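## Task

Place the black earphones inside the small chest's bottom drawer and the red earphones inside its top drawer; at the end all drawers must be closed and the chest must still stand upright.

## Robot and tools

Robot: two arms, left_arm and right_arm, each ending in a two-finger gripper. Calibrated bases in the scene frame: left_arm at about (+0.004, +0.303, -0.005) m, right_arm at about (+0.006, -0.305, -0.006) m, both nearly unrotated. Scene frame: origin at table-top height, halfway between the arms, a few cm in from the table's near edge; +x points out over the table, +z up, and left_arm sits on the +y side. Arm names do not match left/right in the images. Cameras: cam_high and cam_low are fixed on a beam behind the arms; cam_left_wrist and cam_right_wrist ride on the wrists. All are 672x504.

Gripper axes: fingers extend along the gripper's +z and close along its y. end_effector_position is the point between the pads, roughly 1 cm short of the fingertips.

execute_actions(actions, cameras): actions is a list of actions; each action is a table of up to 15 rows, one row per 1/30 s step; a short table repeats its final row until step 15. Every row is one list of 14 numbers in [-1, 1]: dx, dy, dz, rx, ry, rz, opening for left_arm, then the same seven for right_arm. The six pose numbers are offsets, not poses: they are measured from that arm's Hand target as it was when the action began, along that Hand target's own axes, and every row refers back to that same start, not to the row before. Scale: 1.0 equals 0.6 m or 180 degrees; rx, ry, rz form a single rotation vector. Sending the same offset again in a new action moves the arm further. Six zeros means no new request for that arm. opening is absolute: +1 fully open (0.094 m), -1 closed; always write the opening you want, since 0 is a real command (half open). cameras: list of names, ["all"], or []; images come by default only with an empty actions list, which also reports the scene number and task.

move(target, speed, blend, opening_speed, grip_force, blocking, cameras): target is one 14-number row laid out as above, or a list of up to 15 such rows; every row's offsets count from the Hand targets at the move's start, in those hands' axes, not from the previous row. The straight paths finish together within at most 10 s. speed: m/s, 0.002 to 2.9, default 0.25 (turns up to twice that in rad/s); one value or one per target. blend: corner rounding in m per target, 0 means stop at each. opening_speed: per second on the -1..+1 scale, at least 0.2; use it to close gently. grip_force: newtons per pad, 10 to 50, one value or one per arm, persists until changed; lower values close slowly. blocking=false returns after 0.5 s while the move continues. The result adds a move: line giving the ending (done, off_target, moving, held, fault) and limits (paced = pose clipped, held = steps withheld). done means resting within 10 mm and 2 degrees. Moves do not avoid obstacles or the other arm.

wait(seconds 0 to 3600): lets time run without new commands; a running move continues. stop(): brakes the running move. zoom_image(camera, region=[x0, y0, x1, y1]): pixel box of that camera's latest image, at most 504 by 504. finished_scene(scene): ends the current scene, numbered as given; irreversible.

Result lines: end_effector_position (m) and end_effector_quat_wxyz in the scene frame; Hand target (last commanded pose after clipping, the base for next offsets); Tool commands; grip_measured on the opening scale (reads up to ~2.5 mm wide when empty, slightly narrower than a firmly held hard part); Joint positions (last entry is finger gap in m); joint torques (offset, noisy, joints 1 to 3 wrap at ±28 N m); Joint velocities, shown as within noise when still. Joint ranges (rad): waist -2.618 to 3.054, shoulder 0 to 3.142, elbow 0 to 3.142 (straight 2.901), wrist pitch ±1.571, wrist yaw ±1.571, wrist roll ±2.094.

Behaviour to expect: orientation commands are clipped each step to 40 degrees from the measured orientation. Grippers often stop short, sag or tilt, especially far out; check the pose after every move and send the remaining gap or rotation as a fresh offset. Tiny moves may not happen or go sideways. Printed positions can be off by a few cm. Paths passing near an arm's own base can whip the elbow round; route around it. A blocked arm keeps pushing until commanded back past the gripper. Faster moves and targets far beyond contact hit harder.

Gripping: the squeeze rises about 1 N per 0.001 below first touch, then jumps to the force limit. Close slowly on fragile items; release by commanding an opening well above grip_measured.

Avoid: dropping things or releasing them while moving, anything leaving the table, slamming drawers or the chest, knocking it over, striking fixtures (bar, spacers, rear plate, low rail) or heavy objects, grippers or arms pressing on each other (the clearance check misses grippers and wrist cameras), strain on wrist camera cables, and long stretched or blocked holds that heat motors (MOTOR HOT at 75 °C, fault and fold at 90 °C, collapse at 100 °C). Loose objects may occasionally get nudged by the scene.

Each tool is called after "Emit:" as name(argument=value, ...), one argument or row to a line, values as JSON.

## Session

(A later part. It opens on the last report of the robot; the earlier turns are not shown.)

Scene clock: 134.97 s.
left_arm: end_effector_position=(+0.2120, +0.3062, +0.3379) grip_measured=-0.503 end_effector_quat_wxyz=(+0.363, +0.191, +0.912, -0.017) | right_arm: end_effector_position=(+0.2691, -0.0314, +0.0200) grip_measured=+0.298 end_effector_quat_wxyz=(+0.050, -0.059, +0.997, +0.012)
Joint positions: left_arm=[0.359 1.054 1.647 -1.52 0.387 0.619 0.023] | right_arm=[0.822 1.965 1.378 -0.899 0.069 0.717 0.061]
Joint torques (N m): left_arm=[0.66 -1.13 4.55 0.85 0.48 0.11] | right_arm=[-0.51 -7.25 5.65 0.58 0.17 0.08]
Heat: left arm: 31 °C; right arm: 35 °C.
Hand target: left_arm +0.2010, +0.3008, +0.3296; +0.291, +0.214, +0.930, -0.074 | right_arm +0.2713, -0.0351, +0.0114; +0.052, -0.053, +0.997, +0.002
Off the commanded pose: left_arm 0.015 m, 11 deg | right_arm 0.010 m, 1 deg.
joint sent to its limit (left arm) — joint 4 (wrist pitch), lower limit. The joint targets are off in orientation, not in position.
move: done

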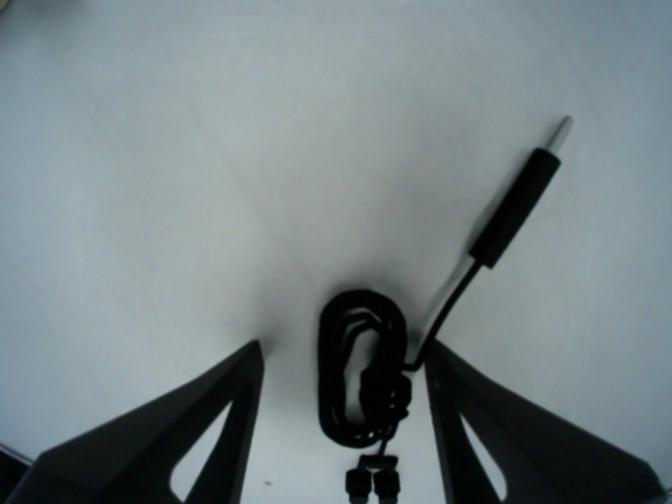

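Emit:
move(
  target=[
    [0,0,0,0,0,0,-0.5,0,0,0.007,0,0,0,0.3],
    [0,0,0,0,0,0,-0.5,0,0,0.007,0,0,0,-1],
    [0,0,0,0,0,0,-0.5,-0.0348,0,-0.3315,0,0,0,-1],
    [0,0,0,0,0,0,-0.5,-0.3145,0.2573,-0.3167,-0.0684,-0.2409,-0.1276,-1],
  ],
  cameras=["cam_low","cam_left_wrist","cam_right_wrist"],
  speed=0.2,
  blend=[0,0,0.02,0],
)

Scene clock: 148.50 s.
left_arm: end_effector_position=(+0.2120, +0.3062, +0.3379) grip_measured=-0.503 end_effector_quat_wxyz=(+0.363, +0.191, +0.912, -0.017) | right_arm: end_effector_position=(+0.4198, +0.1333, +0.2310) grip_measured=-0.862 end_effector_quat_wxyz=(+0.408, -0.242, +0.872, +0.121)
Joint positions: left_arm=[0.359 1.054 1.647 -1.52 0.387 0.619 0.023] | right_arm=[0.882 2.212 2.249 -0.759 0.269 0.226 0.006]
Joint torques (N m): left_arm=[0.66 -1.13 4.55 0.85 0.48 0.11] | right_arm=[-0.28 -10.3 6.72 1.86 0.11 -0.1]
Heat: left arm: 31 °C; right arm: 34 °C.
Hand target: left_arm +0.2010, +0.3008, +0.3296; +0.291, +0.214, +0.930, -0.074 | right_arm +0.4222, +0.1362, +0.2197; +0.407, -0.246, +0.872, +0.115
Off the commanded pose: left_arm 0.015 m, 11 deg | right_arm 0.012 m, 1 deg.
joint sent to its limit (left arm) — joint 4 (wrist pitch), lower limit. The joint targets are off in orientation, not in position.
move: off_target (right_arm); target 2's new opening was sent with right_arm's hand 0.012 m and 2 deg from that target

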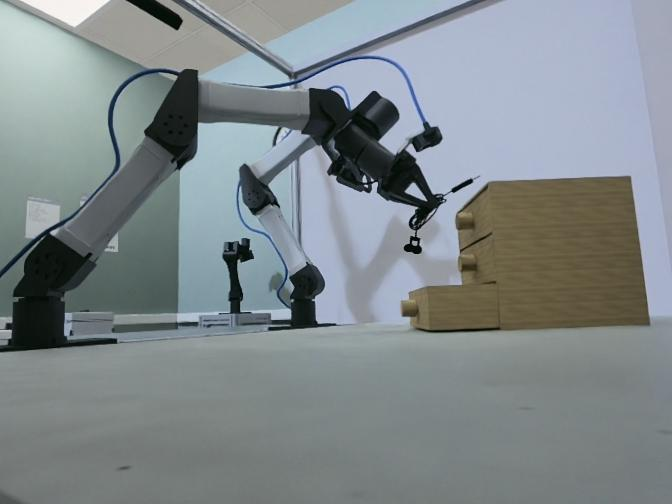

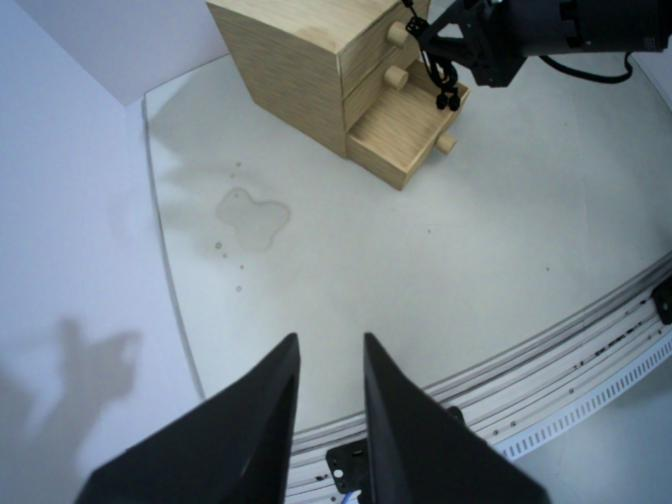

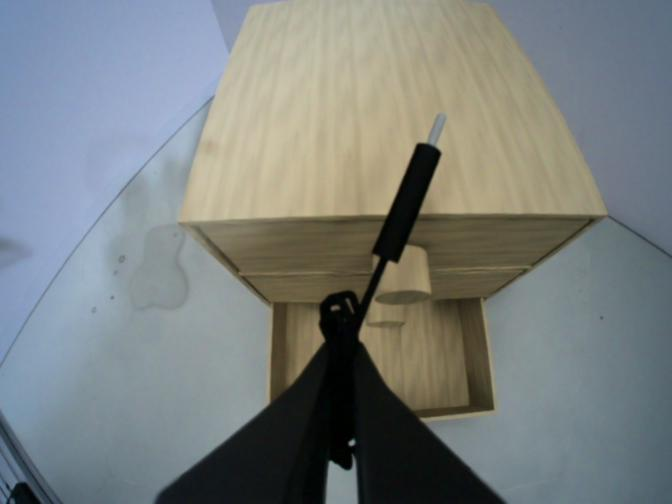

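Emit:
move(
  target=[
    [0,0,0,0,0,0,-0.5,0.06,0.0167,0.005,0,0,0,-1],
    [0,0,0,0,0,0,-0.5,0.1905,0.0167,0.123,0,0,0,-1],
  ],
  cameras=["cam_low","cam_left_wrist","cam_right_wrist"],
  speed=0.12,
  blend=[0.01,0],
)

Scene clock: 155.77 s.
left_arm: end_effector_position=(+0.2120, +0.3062, +0.3379) grip_measured=-0.503 end_effector_quat_wxyz=(+0.363, +0.191, +0.912, -0.017) | right_arm: end_effector_position=(+0.4024, +0.1374, +0.1004) grip_measured=-0.862 end_effector_quat_wxyz=(+0.411, -0.245, +0.869, +0.124)
Joint positions: left_arm=[0.359 1.054 1.647 -1.52 0.387 0.619 0.023] | right_arm=[0.91 2.168 1.65 -0.199 0.286 0.239 0.006]
Joint torques (N m): left_arm=[0.66 -1.13 4.55 0.85 0.48 0.11] | right_arm=[-0.27 -9.29 6.67 1.88 0.19 -0.01]
Heat: left arm: 31 °C; right arm: 34 °C.
Hand target: left_arm +0.2010, +0.3008, +0.3296; +0.291, +0.214, +0.930, -0.074 | right_arm +0.4025, +0.1361, +0.0848; +0.407, -0.246, +0.872, +0.115
Off the commanded pose: left_arm 0.015 m, 11 deg | right_arm 0.016 m, 1 deg.
joint sent to its limit (left arm) — joint 4 (wrist pitch), lower limit. The joint targets are off in orientation, not in position.
move: off_target (right_arm)

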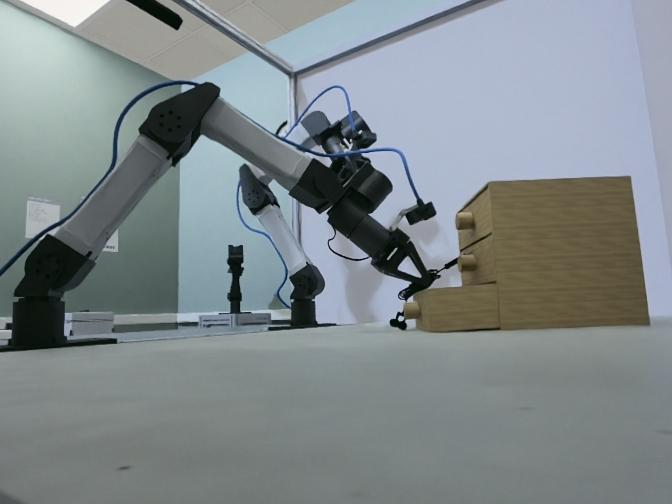

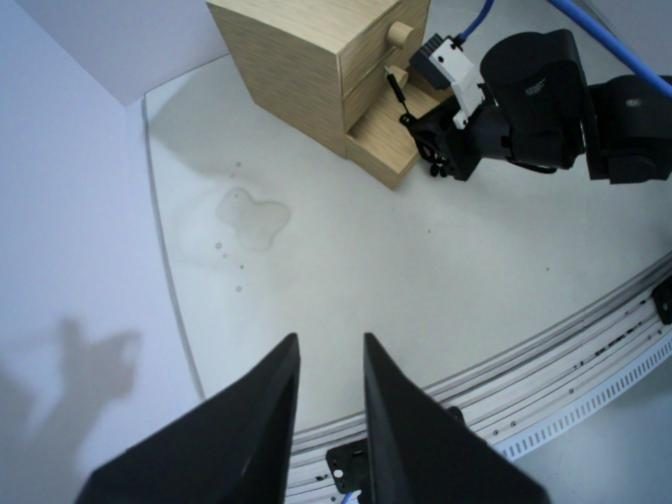

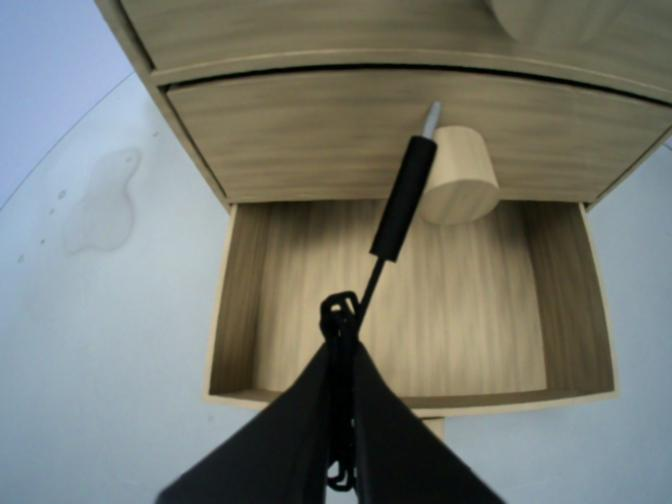

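Emit:
move(
  target=[
    [0,0,0,0,0,0,-0.5,-0.0958,0,-0.0803,0,0,0,-1],
    [0,0,0,0,0,0,-0.5,-0.1302,0.0133,-0.0395,0,0,0,-1],
    [0,0,0,0,0,0,-0.5,-0.0253,0.0133,0.0483,0,0,0,-1],
  ],
  cameras=["cam_low","cam_left_wrist","cam_right_wrist"],
  speed=0.12,
  blend=[0.01,0.01,0],
)

Scene clock: 167.53 s.
left_arm: end_effector_position=(+0.2120, +0.3062, +0.3379) grip_measured=-0.503 end_effector_quat_wxyz=(+0.363, +0.191, +0.912, -0.017) | right_arm: end_effector_position=(+0.4241, +0.1612, +0.0912) grip_measured=-0.862 end_effector_quat_wxyz=(+0.411, -0.243, +0.870, +0.122)
Joint positions: left_arm=[0.359 1.054 1.647 -1.52 0.387 0.619 0.023] | right_arm=[0.905 2.308 1.847 -0.258 0.286 0.238 0.006]
Joint torques (N m): left_arm=[0.66 -1.13 4.53 0.85 0.48 0.11] | right_arm=[-0.49 -10.56 7.19 1.82 0.09 -0.1]
Heat: left arm: 31 °C; right arm: 34 °C.
Hand target: left_arm +0.2010, +0.3008, +0.3296; +0.291, +0.214, +0.930, -0.074 | right_arm +0.4256, +0.1597, +0.0779; +0.407, -0.246, +0.872, +0.115
Off the commanded pose: left_arm 0.015 m, 11 deg | right_arm 0.014 m, 1 deg.
joint sent to its limit (left arm) — joint 4 (wrist pitch), lower limit. The joint targets are off in orientation, not in position.
move: off_target (right_arm)

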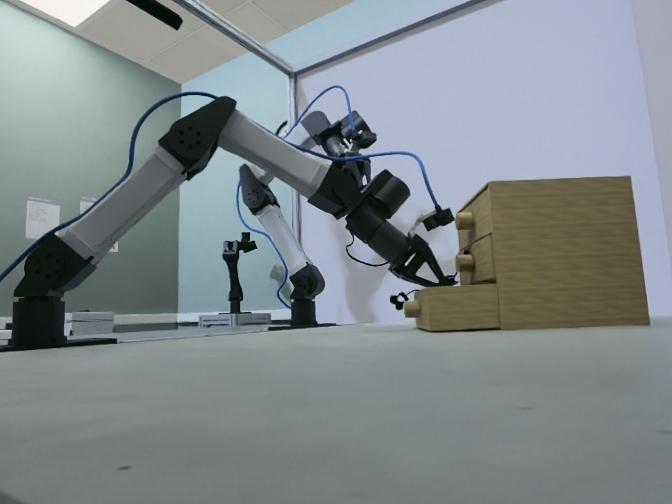

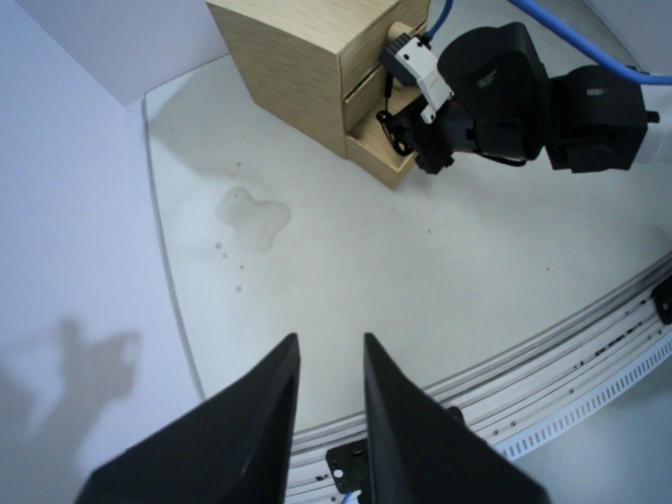

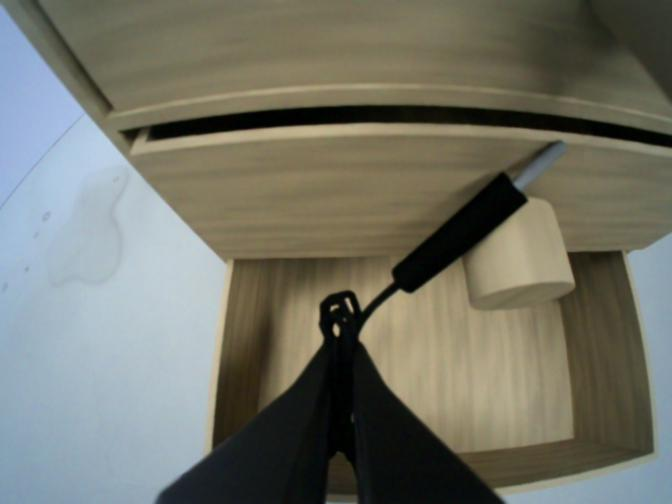

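Emit:
move(
  target=[
    [0,0,0,0,0,0,-0.5,-0.0295,0.0167,-0.0683,0,0,0,-1],
    [0,0,0,0,0,0,-0.5,-0.1828,0.0133,-0.197,0,0,0,-1],
    [0,0,0,0,0,0,-0.5,-0.2043,0.01,-0.1715,-0.0851,0,-0.0714,-1],
  ],
  cameras=["cam_low","cam_left_wrist","cam_right_wrist"],
  speed=0.12,
  blend=[0.01,0.01,0],
)

Scene clock: 180.00 s.
left_arm: end_effector_position=(+0.2120, +0.3062, +0.3379) grip_measured=-0.503 end_effector_quat_wxyz=(+0.363, +0.191, +0.912, -0.017) | right_arm: end_effector_position=(+0.4207, +0.1604, +0.2356) grip_measured=-0.862 end_effector_quat_wxyz=(+0.380, -0.388, +0.820, +0.177)
Joint positions: left_arm=[0.359 1.054 1.647 -1.52 0.387 0.619 0.023] | right_arm=[0.829 2.34 2.497 -0.866 -0.015 -0.04 0.006]
Joint torques (N m): left_arm=[0.66 -1.14 4.53 0.85 0.48 0.11] | right_arm=[-0.69 -10.43 10.89 1.66 -0.24 -0.14]
Heat: left arm: 31 °C; right arm: 36 °C.
Hand target: left_arm +0.2010, +0.3008, +0.3296; +0.291, +0.214, +0.930, -0.074 | right_arm +0.4222, +0.1646, +0.2379; +0.381, -0.393, +0.816, +0.184
Off the commanded pose: left_arm 0.015 m, 11 deg | right_arm 0.005 m, 1 deg.
joint sent to its limit (left arm) — joint 4 (wrist pitch), lower limit. The joint targets are off in orientation, not in position.
move: done

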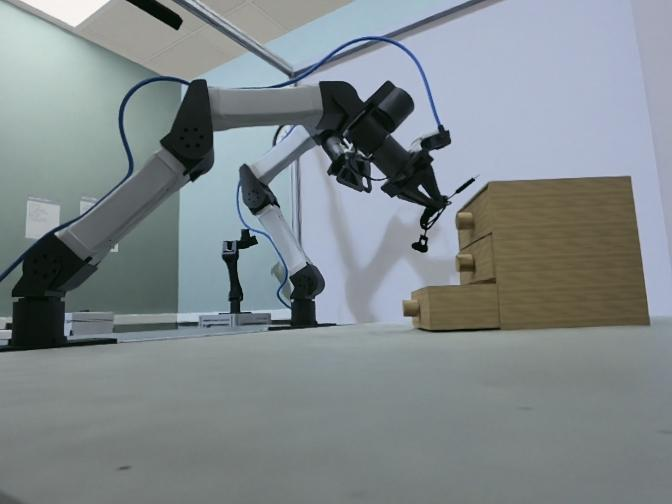

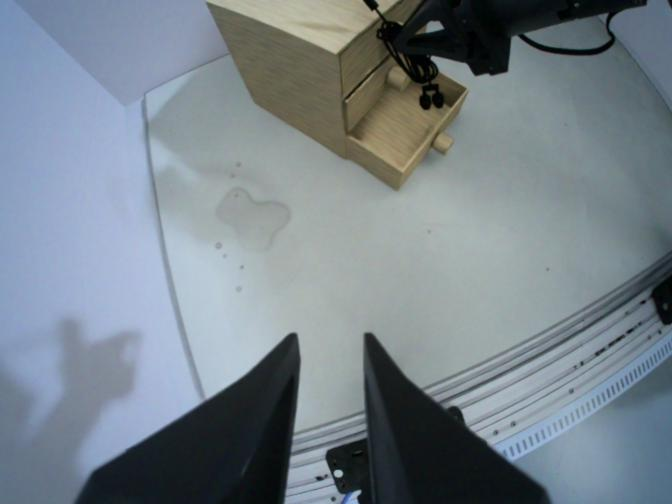

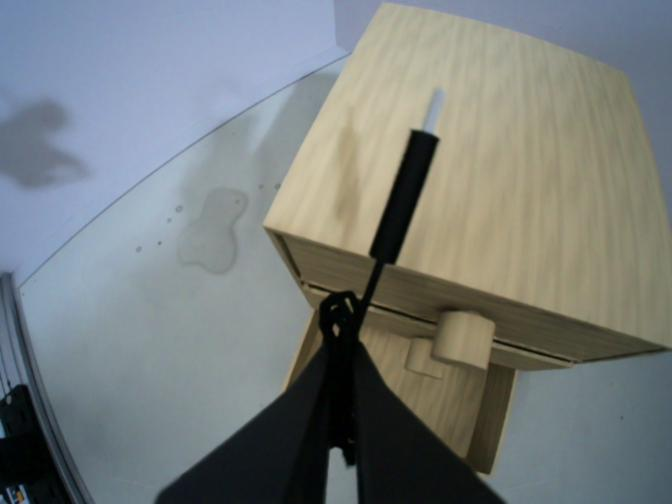

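Emit:
move(
  target=[
    [0,0,0,0,0,0,-0.5,0.0237,0.0063,-0.0282,0,-0.1111,0,-1],
    [0,0,0,0,0,0,-0.5,0.1705,0.0063,0.095,0,-0.1111,0,-1],
  ],
  cameras=["cam_low","cam_left_wrist","cam_right_wrist"],
  speed=0.12,
)

Scene clock: 190.83 s.
left_arm: end_effector_position=(+0.2120, +0.3062, +0.3379) grip_measured=-0.503 end_effector_quat_wxyz=(+0.363, +0.191, +0.912, -0.017) | right_arm: end_effector_position=(+0.4072, +0.1487, +0.1331) grip_measured=-0.862 end_effector_quat_wxyz=(+0.523, -0.352, +0.737, +0.243)
Joint positions: left_arm=[0.359 1.054 1.647 -1.52 0.387 0.619 0.023] | right_arm=[0.826 2.094 1.353 0.395 -0.031 -0.04 0.006]
Joint torques (N m): left_arm=[0.66 -1.13 4.53 0.85 0.48 0.11] | right_arm=[-0.66 -8.94 6.78 2.19 -0.26 0]
Heat: left arm: 31 °C; right arm: 37 °C.
Hand target: left_arm +0.2010, +0.3008, +0.3296; +0.291, +0.214, +0.930, -0.074 | right_arm +0.4057, +0.1497, +0.1227; +0.517, -0.356, +0.738, +0.249
Off the commanded pose: left_arm 0.015 m, 11 deg | right_arm 0.010 m, 1 deg.
joint sent to its limit (left arm) — joint 4 (wrist pitch), lower limit. The joint targets are off in orientation, not in position.
move: done

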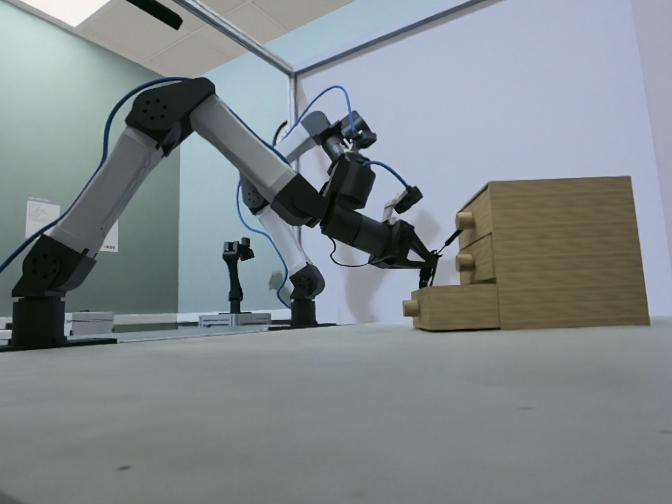

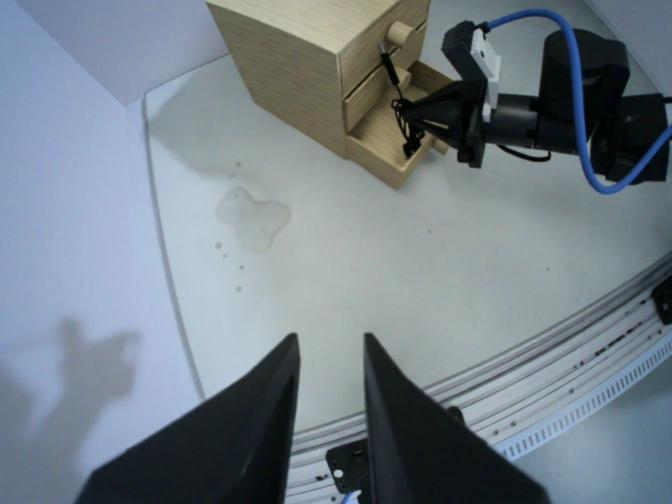

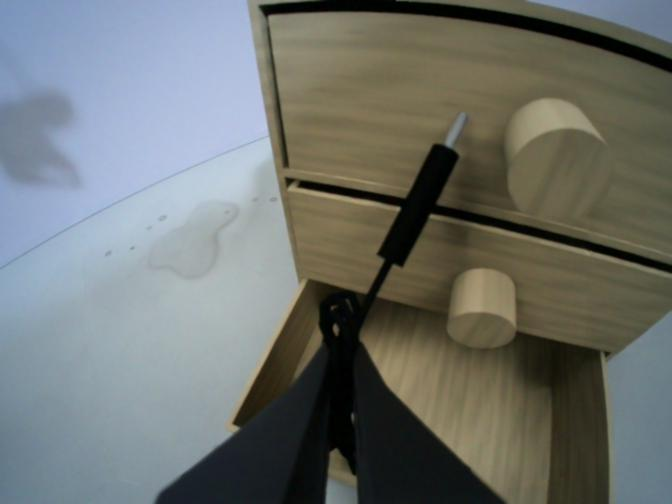

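Emit:
move(
  target=[
    [0,0,0,0,0,0,-0.5,0.0278,0,0.0207,0,0,0,-1],
    [0,0,0,0,0,0,-0.5,0.0278,0,0.0207,0,0,0,-0.2],
  ],
  cameras=["cam_low","cam_left_wrist","cam_right_wrist"],
  speed=0.08,
)

Scene clock: 195.03 s.
left_arm: end_effector_position=(+0.2120, +0.3062, +0.3379) grip_measured=-0.503 end_effector_quat_wxyz=(+0.363, +0.191, +0.912, -0.017) | right_arm: end_effector_position=(+0.4107, +0.1534, +0.1131) grip_measured=-0.203 end_effector_quat_wxyz=(+0.523, -0.352, +0.737, +0.243)
Joint positions: left_arm=[0.359 1.054 1.647 -1.52 0.387 0.619 0.023] | right_arm=[0.826 2.152 1.353 0.454 -0.031 -0.04 0.037]
Joint torques (N m): left_arm=[0.66 -1.13 4.55 0.85 0.48 0.11] | right_arm=[-0.44 -9.22 7.25 2.18 -0.26 0.01]
Heat: left arm: 30 °C; right arm: 37 °C.
Hand target: left_arm +0.2010, +0.3008, +0.3296; +0.291, +0.214, +0.930, -0.074 | right_arm +0.4095, +0.1544, +0.1029; +0.517, -0.355, +0.738, +0.249
Off the commanded pose: left_arm 0.015 m, 11 deg | right_arm 0.010 m, 1 deg.
joint sent to its limit (left arm) — joint 4 (wrist pitch), lower limit. The joint targets are off in orientation, not in position.
move: done

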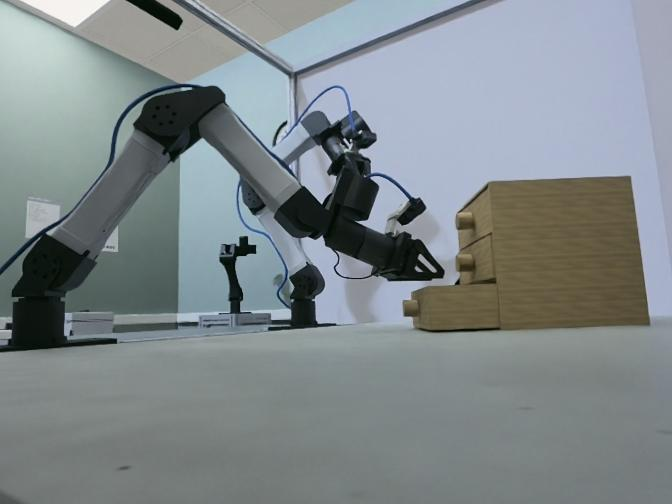

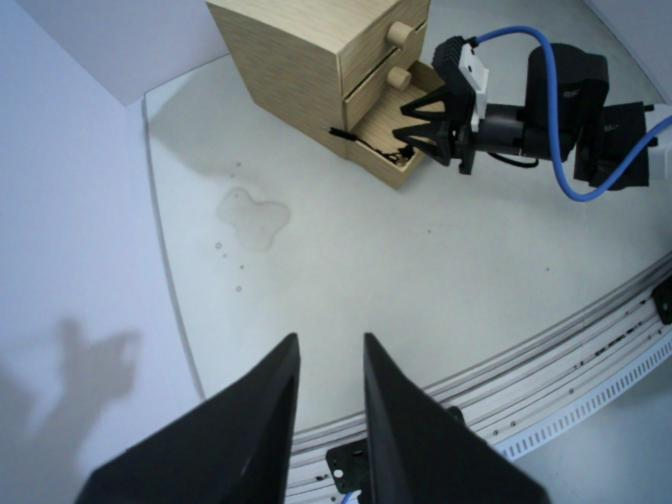

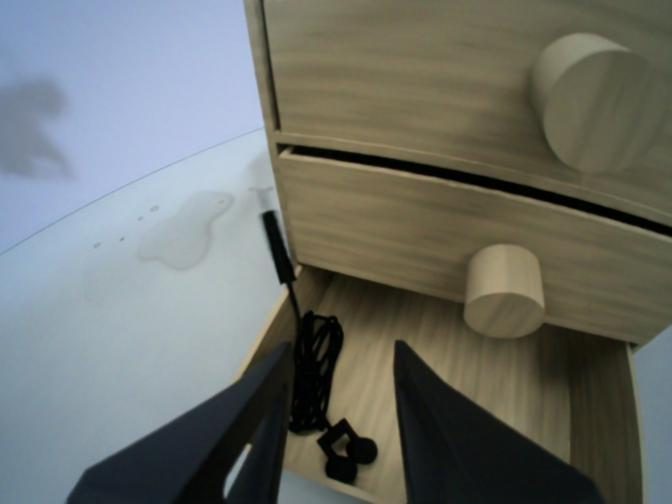

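Emit:
move(
  target=[
    [0,0,0,0,0,0,-0.04,-0.088,0,-0.245,0,0,0,-0.2],
    [-0.1513,-0.0528,0.3912,-0.1477,0.0741,-0.276,-0.04,-0.088,0,-0.35,0,0,0,-0.2],
  ],
  cameras=["cam_low","cam_left_wrist","cam_right_wrist"],
  speed=0.2,
)

Scene clock: 224.50 s.
left_arm: end_effector_position=(+0.3723, +0.1775, +0.1910) grip_measured=-0.043 end_effector_quat_wxyz=(+0.170, -0.251, +0.953, +0.031) | right_arm: end_effector_position=(+0.3022, +0.0172, +0.2253) grip_measured=-0.202 end_effector_quat_wxyz=(+0.520, -0.350, +0.740, +0.246)
Joint positions: left_arm=[-0.418 1.842 1.851 -1.36 -0.259 -0.925 0.045] | right_arm=[0.796 1.341 0.878 0.114 -0.061 -0.04 0.037]
Joint torques (N m): left_arm=[-0.46 -6.89 8.76 0.55 -0.56 -0.18] | right_arm=[-0.77 -6.41 6.83 1.9 -0.3 -0.11]
Heat: left arm: 31 °C; right arm: 36 °C.
Hand target: left_arm +0.3736, +0.1786, +0.1897; +0.168, -0.255, +0.951, +0.045 | right_arm +0.2977, +0.0140, +0.2241; +0.517, -0.355, +0.738, +0.249
Off the commanded pose: left_arm 0.002 m, 2 deg | right_arm 0.006 m, 1 deg.
move: done

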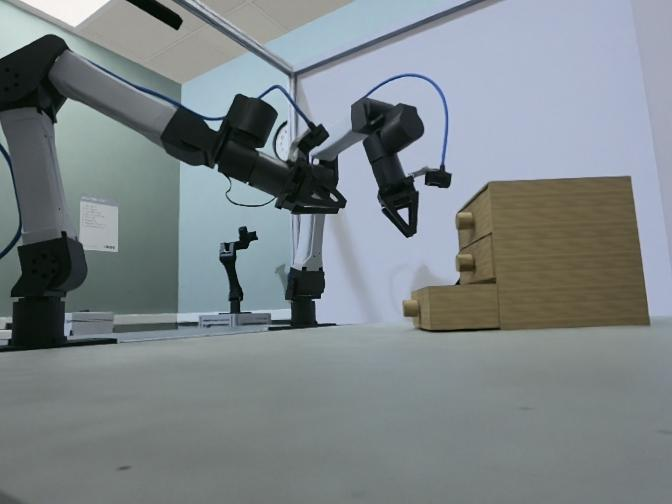

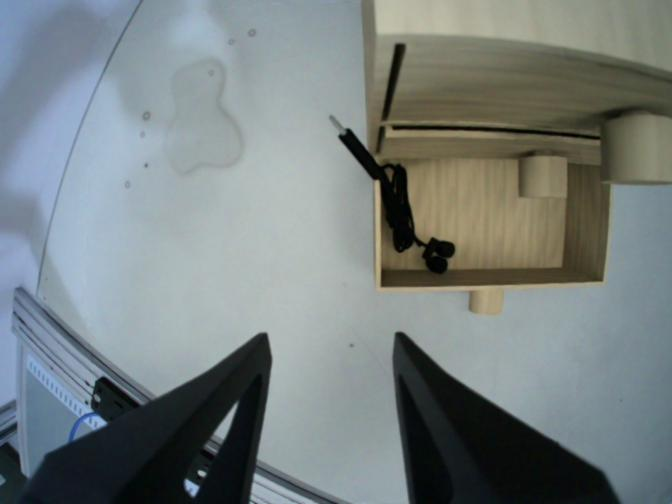

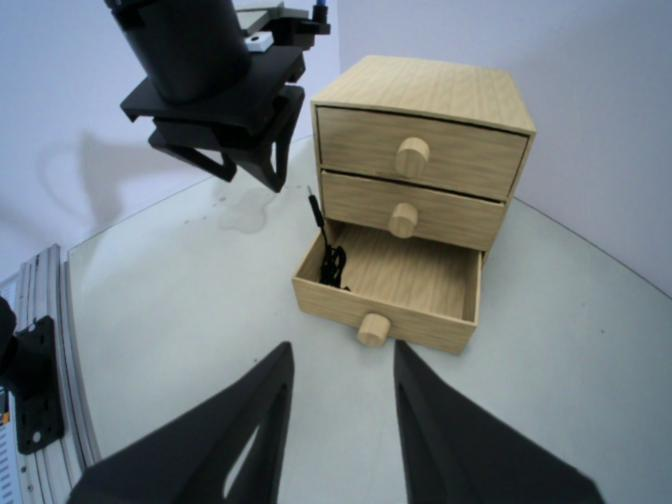

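Emit:
move(
  target=[
    [0.0323,0.2473,-0.189,0,0,0,-0.04,0,0,0,0,0,0,-0.2],
    [0.0323,0.2473,-0.189,0,0,0,-0.04,0.0602,0.0572,0.293,0.034,0.0278,0.0123,-0.2],
  ],
  cameras=["cam_low","cam_left_wrist","cam_right_wrist"],
  speed=0.2,
)

Scene clock: 241.17 s.
left_arm: end_effector_position=(+0.2641, +0.2758, +0.2955) grip_measured=-0.043 end_effector_quat_wxyz=(+0.253, -0.250, +0.934, +0.003) | right_arm: end_effector_position=(+0.3631, +0.1477, +0.1254) grip_measured=-0.202 end_effector_quat_wxyz=(+0.493, -0.329, +0.780, +0.203)
Joint positions: left_arm=[-0.241 1.315 1.708 -1.521 -0.249 -0.73 0.045] | right_arm=[0.937 2.009 1.291 0.261 0.154 0.048 0.037]
Joint torques (N m): left_arm=[0.47 -4.37 5.05 0.6 -0.14 0.08] | right_arm=[0.21 -8.55 10.89 1.91 0.1 0.07]
Heat: left arm: 34 °C; right arm: 36 °C.
Hand target: left_arm +0.2499, +0.2786, +0.2895; +0.168, -0.255, +0.951, +0.045 | right_arm +0.3660, +0.1551, +0.1302; +0.498, -0.324, +0.778, +0.204
Off the commanded pose: left_arm 0.016 m, 11 deg | right_arm 0.009 m, 1 deg.
joint sent to its limit (left arm) — joint 4 (wrist pitch), lower limit. The joint targets are off in orientation, not in position.
move: off_target (left_arm)

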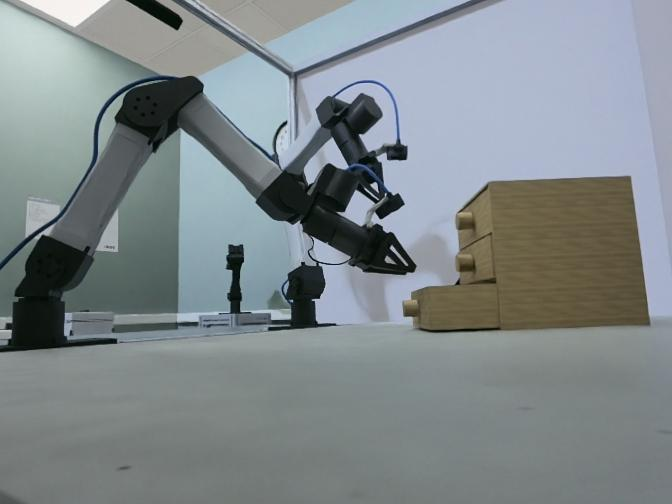

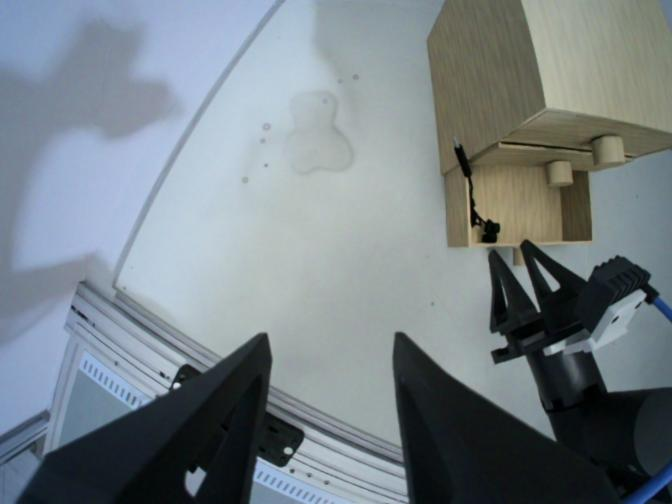

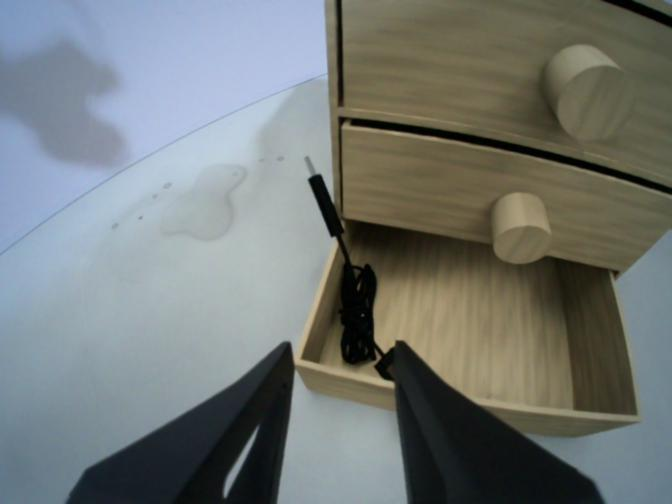

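Emit:
move(
  target=[
    [0,0,0,0,0,0,-0.04,-0.0087,0.0033,0.1173,0,0,0,-0.2],
    [0,0,0,0,0,0,-0.04,-0.0087,0.0033,0.1173,0,0,0,-1],
    [0,0,0,0,0,0,-0.04,-0.0993,0.0033,0.075,0,0,0,-1],
    [0,0,0,0,0,0,-0.04,-0.0688,-0.082,0.0095,0,0,0,-1],
  ],
  cameras=["cam_low","cam_left_wrist","cam_right_wrist"],
  speed=0.12,
)

Scene clock: 251.87 s.
left_arm: end_effector_position=(+0.2641, +0.2758, +0.2955) grip_measured=-0.043 end_effector_quat_wxyz=(+0.253, -0.250, +0.934, +0.003) | right_arm: end_effector_position=(+0.4197, +0.1371, +0.1481) grip_measured=-0.991 end_effector_quat_wxyz=(+0.485, -0.322, +0.790, +0.192)
Joint positions: left_arm=[-0.241 1.315 1.708 -1.521 -0.249 -0.73 0.045] | right_arm=[0.83 2.072 1.512 0.083 0.082 0.013 0]
Joint torques (N m): left_arm=[0.47 -4.37 5.05 0.6 -0.15 0.08] | right_arm=[-0.65 -13.14 6.8 2.12 -0.22 -0.11]
Heat: left arm: 33 °C; right arm: 37 °C.
Hand target: left_arm +0.2499, +0.2786, +0.2895; +0.168, -0.255, +0.951, +0.045 | right_arm +0.4166, +0.1364, +0.1654; +0.498, -0.324, +0.779, +0.204
Off the commanded pose: left_arm 0.016 m, 11 deg | right_arm 0.018 m, 2 deg.
joint sent to its limit (left arm) — joint 4 (wrist pitch), lower limit. The joint targets are off in orientation, not in position.
move: off_target (right_arm)

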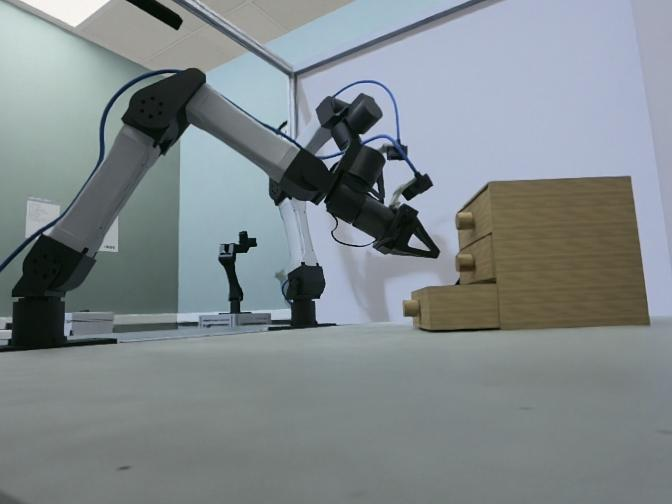

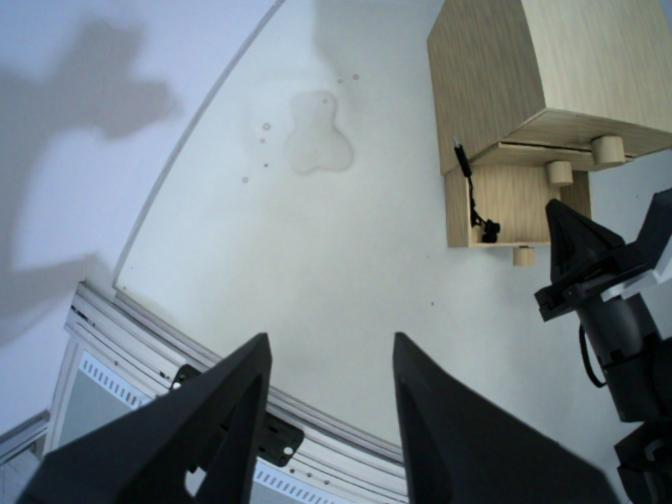

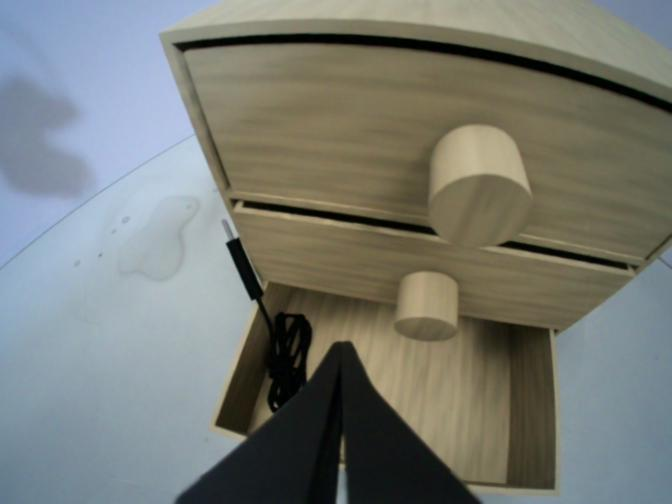

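Emit:
move(
  target=[
    [0,0,0,0,0,0,-0.04,-0.0305,0.0853,0.0655,0,0,0,-0.2],
    [0,0,0,0,0,0,-0.04,0.0601,0.0853,0.1078,0,0,0,-0.2],
  ],
  cameras=["cam_low","cam_left_wrist","cam_right_wrist"],
  speed=0.15,
)

Scene clock: 280.93 s.
left_arm: end_effector_position=(+0.2641, +0.2758, +0.2955) grip_measured=-0.043 end_effector_quat_wxyz=(+0.253, -0.250, +0.934, +0.003) | right_arm: end_effector_position=(+0.4105, +0.2030, +0.1146) grip_measured=-0.202 end_effector_quat_wxyz=(+0.498, -0.328, +0.776, +0.207)
Joint positions: left_arm=[-0.241 1.315 1.708 -1.521 -0.249 -0.73 0.045] | right_arm=[0.922 2.279 1.666 0.174 0.137 0.04 0.037]
Joint torques (N m): left_arm=[0.47 -4.38 5.05 0.6 -0.15 0.08] | right_arm=[-0.27 -10.45 7.47 2.12 0.09 0.03]
Heat: left arm: 31 °C; right arm: 40 °C.
Hand target: left_arm +0.2499, +0.2786, +0.2895; +0.168, -0.255, +0.951, +0.045 | right_arm +0.4114, +0.2030, +0.1052; +0.498, -0.324, +0.779, +0.204
Off the commanded pose: left_arm 0.016 m, 11 deg | right_arm 0.010 m, 1 deg.
joint sent to its limit (left arm) — joint 4 (wrist pitch), lower limit. The joint targets are off in orientation, not in position.
move: done

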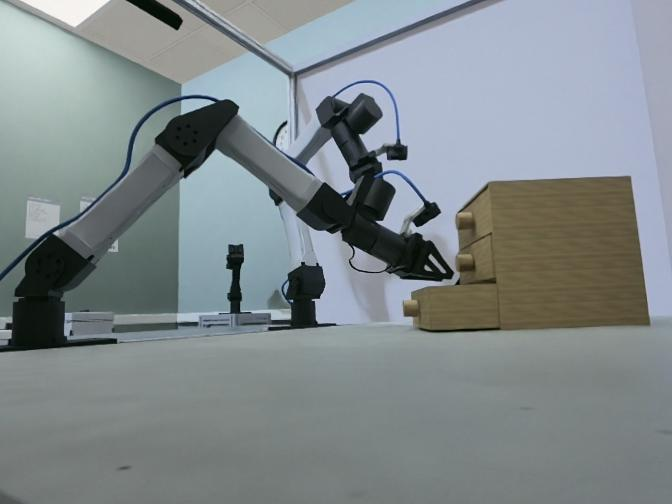

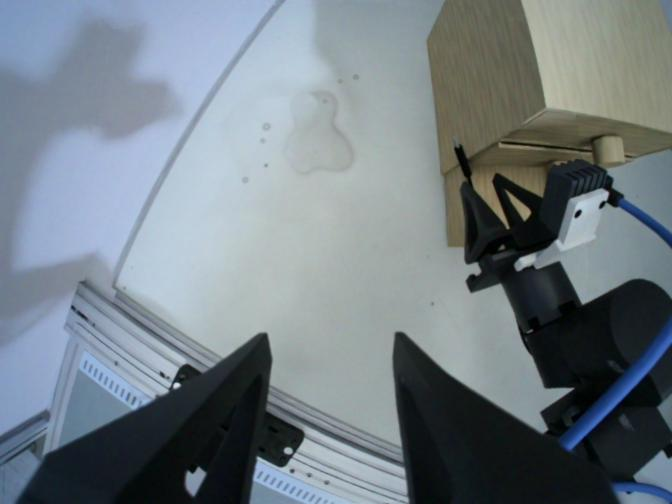

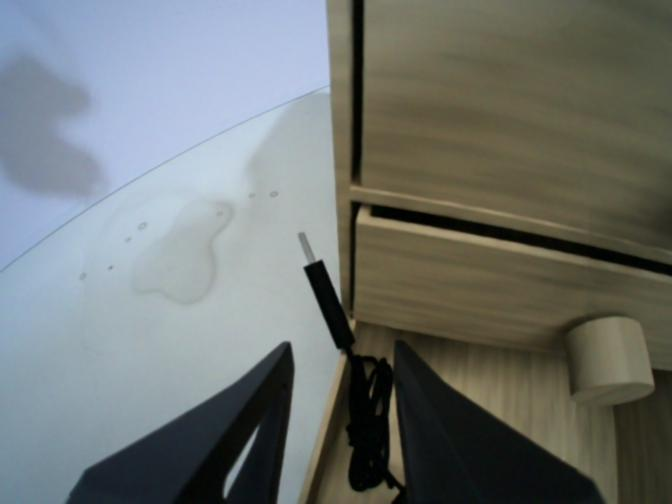

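Emit:
move(
  target=[
    [0,0,0,0,0,0,-0.04,0.0305,0,0.0215,0,0,0,-0.2],
    [0,0,0,0,0,0,-0.04,0.0305,0,0.0215,0,0,0,-1],
  ],
  cameras=["cam_low","cam_left_wrist","cam_right_wrist"],
  speed=0.08,
)

Scene clock: 291.57 s.
left_arm: end_effector_position=(+0.2641, +0.2758, +0.2955) grip_measured=-0.043 end_effector_quat_wxyz=(+0.253, -0.250, +0.934, +0.003) | right_arm: end_effector_position=(+0.4138, +0.2079, +0.0983) grip_measured=-0.990 end_effector_quat_wxyz=(+0.502, -0.326, +0.773, +0.210)
Joint positions: left_arm=[-0.241 1.315 1.708 -1.521 -0.249 -0.73 0.045] | right_arm=[0.922 2.326 1.666 0.232 0.137 0.04 0]
Joint torques (N m): left_arm=[0.47 -4.37 5.05 0.6 -0.14 0.08] | right_arm=[-0.53 -10.47 6.65 2.11 0.07 0.07]
Heat: left arm: 31 °C; right arm: 40 °C.
Hand target: left_arm +0.2499, +0.2786, +0.2895; +0.168, -0.255, +0.951, +0.045 | right_arm +0.4143, +0.2058, +0.0832; +0.498, -0.324, +0.779, +0.204
Off the commanded pose: left_arm 0.016 m, 11 deg | right_arm 0.015 m, 1 deg.
joint sent to its limit (left arm) — joint 4 (wrist pitch), lower limit. The joint targets are off in orientation, not in position.
move: off_target (right_arm); target 2's new opening was sent with right_arm's hand 0.015 m and 1 deg from that target

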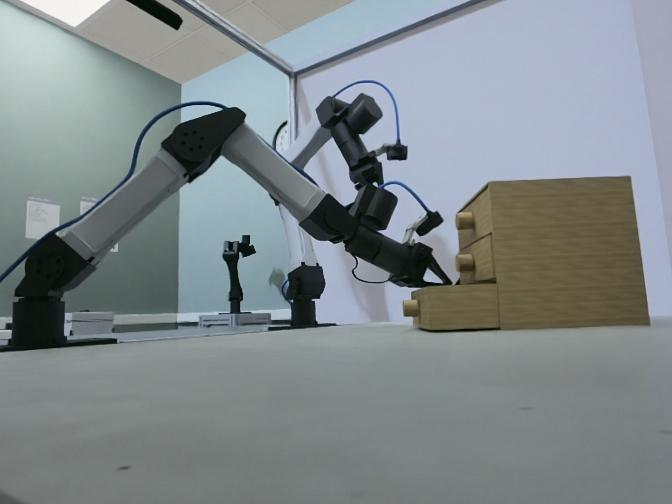

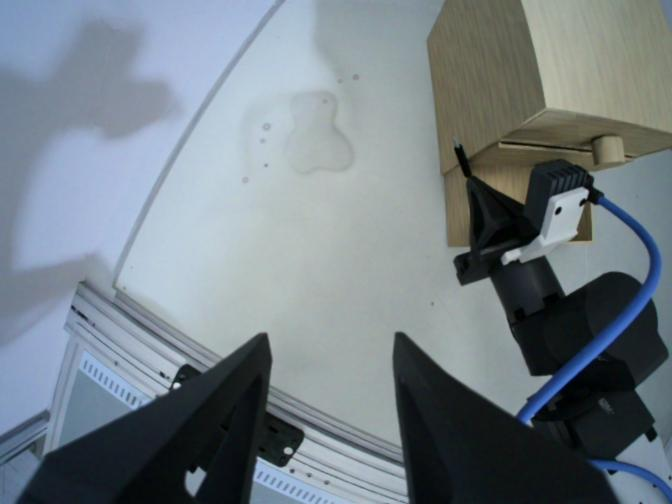

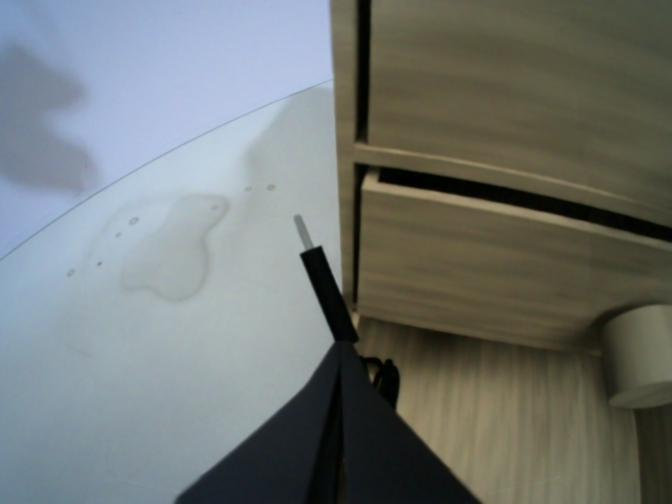

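Emit:
move(
  target=[
    [0,0,0,0,0,0,-0.04,-0.0693,0.0078,-0.068,0,0,0,-1],
    [0,0,0,0,0,0,-0.04,-0.0375,-0.0813,-0.0772,0,0,0,-1],
    [0,0,0,0,0,0,-0.04,-0.0662,-0.0978,-0.0155,0,0,0,-1],
    [0,0,0,0,0,0,-0.04,-0.0375,-0.0813,-0.0772,0,0,0,-1],
    [0,0,0,0,0,0,-0.04,-0.0693,0.0078,-0.068,0,0,0,-0.2],
  ],
  cameras=["cam_low","cam_left_wrist","cam_right_wrist"],
  speed=[0.15,0.15,0.06,0.12,0.15],
  blend=[0.01,0.005,0,0.01,0],
)

Scene clock: 301.97 s.
left_arm: end_effector_position=(+0.2641, +0.2758, +0.2955) grip_measured=-0.043 end_effector_quat_wxyz=(+0.253, -0.250, +0.934, +0.003) | right_arm: end_effector_position=(+0.3928, +0.1904, +0.1170) grip_measured=-0.203 end_effector_quat_wxyz=(+0.482, -0.334, +0.785, +0.198)
Joint positions: left_arm=[-0.241 1.315 1.708 -1.521 -0.249 -0.73 0.045] | right_arm=[0.936 2.203 1.589 0.131 0.15 0.046 0.037]
Joint torques (N m): left_arm=[0.47 -4.37 5.05 0.6 -0.14 0.08] | right_arm=[-0.1 -12.1 11.48 1.89 0.14 0.08]
Heat: left arm: 31 °C; right arm: 41 °C.
Hand target: left_arm +0.2499, +0.2786, +0.2895; +0.168, -0.255, +0.951, +0.045 | right_arm +0.3971, +0.1955, +0.1381; +0.498, -0.324, +0.778, +0.204
Off the commanded pose: left_arm 0.016 m, 11 deg | right_arm 0.022 m, 2 deg.
joint sent to its limit (left arm) — joint 4 (wrist pitch), lower limit. The joint targets are off in orientation, not in position.
move: off_target (right_arm); target 5's new opening was sent with right_arm's hand 0.022 m and 2 deg from that target

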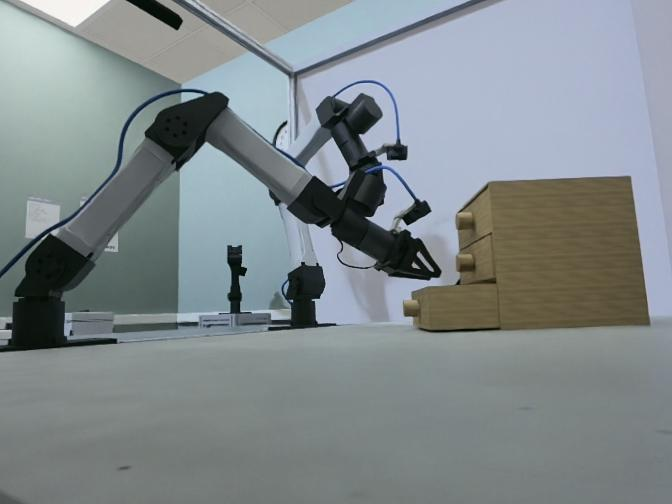

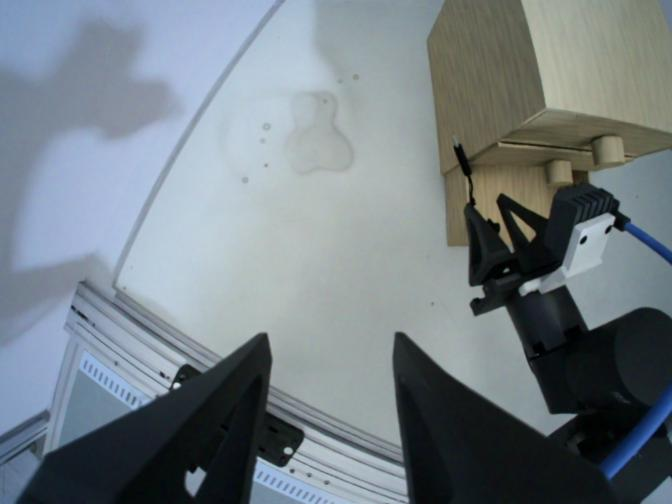

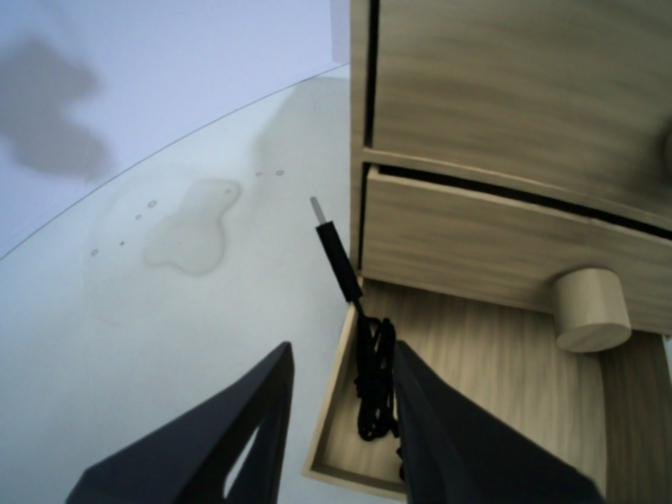

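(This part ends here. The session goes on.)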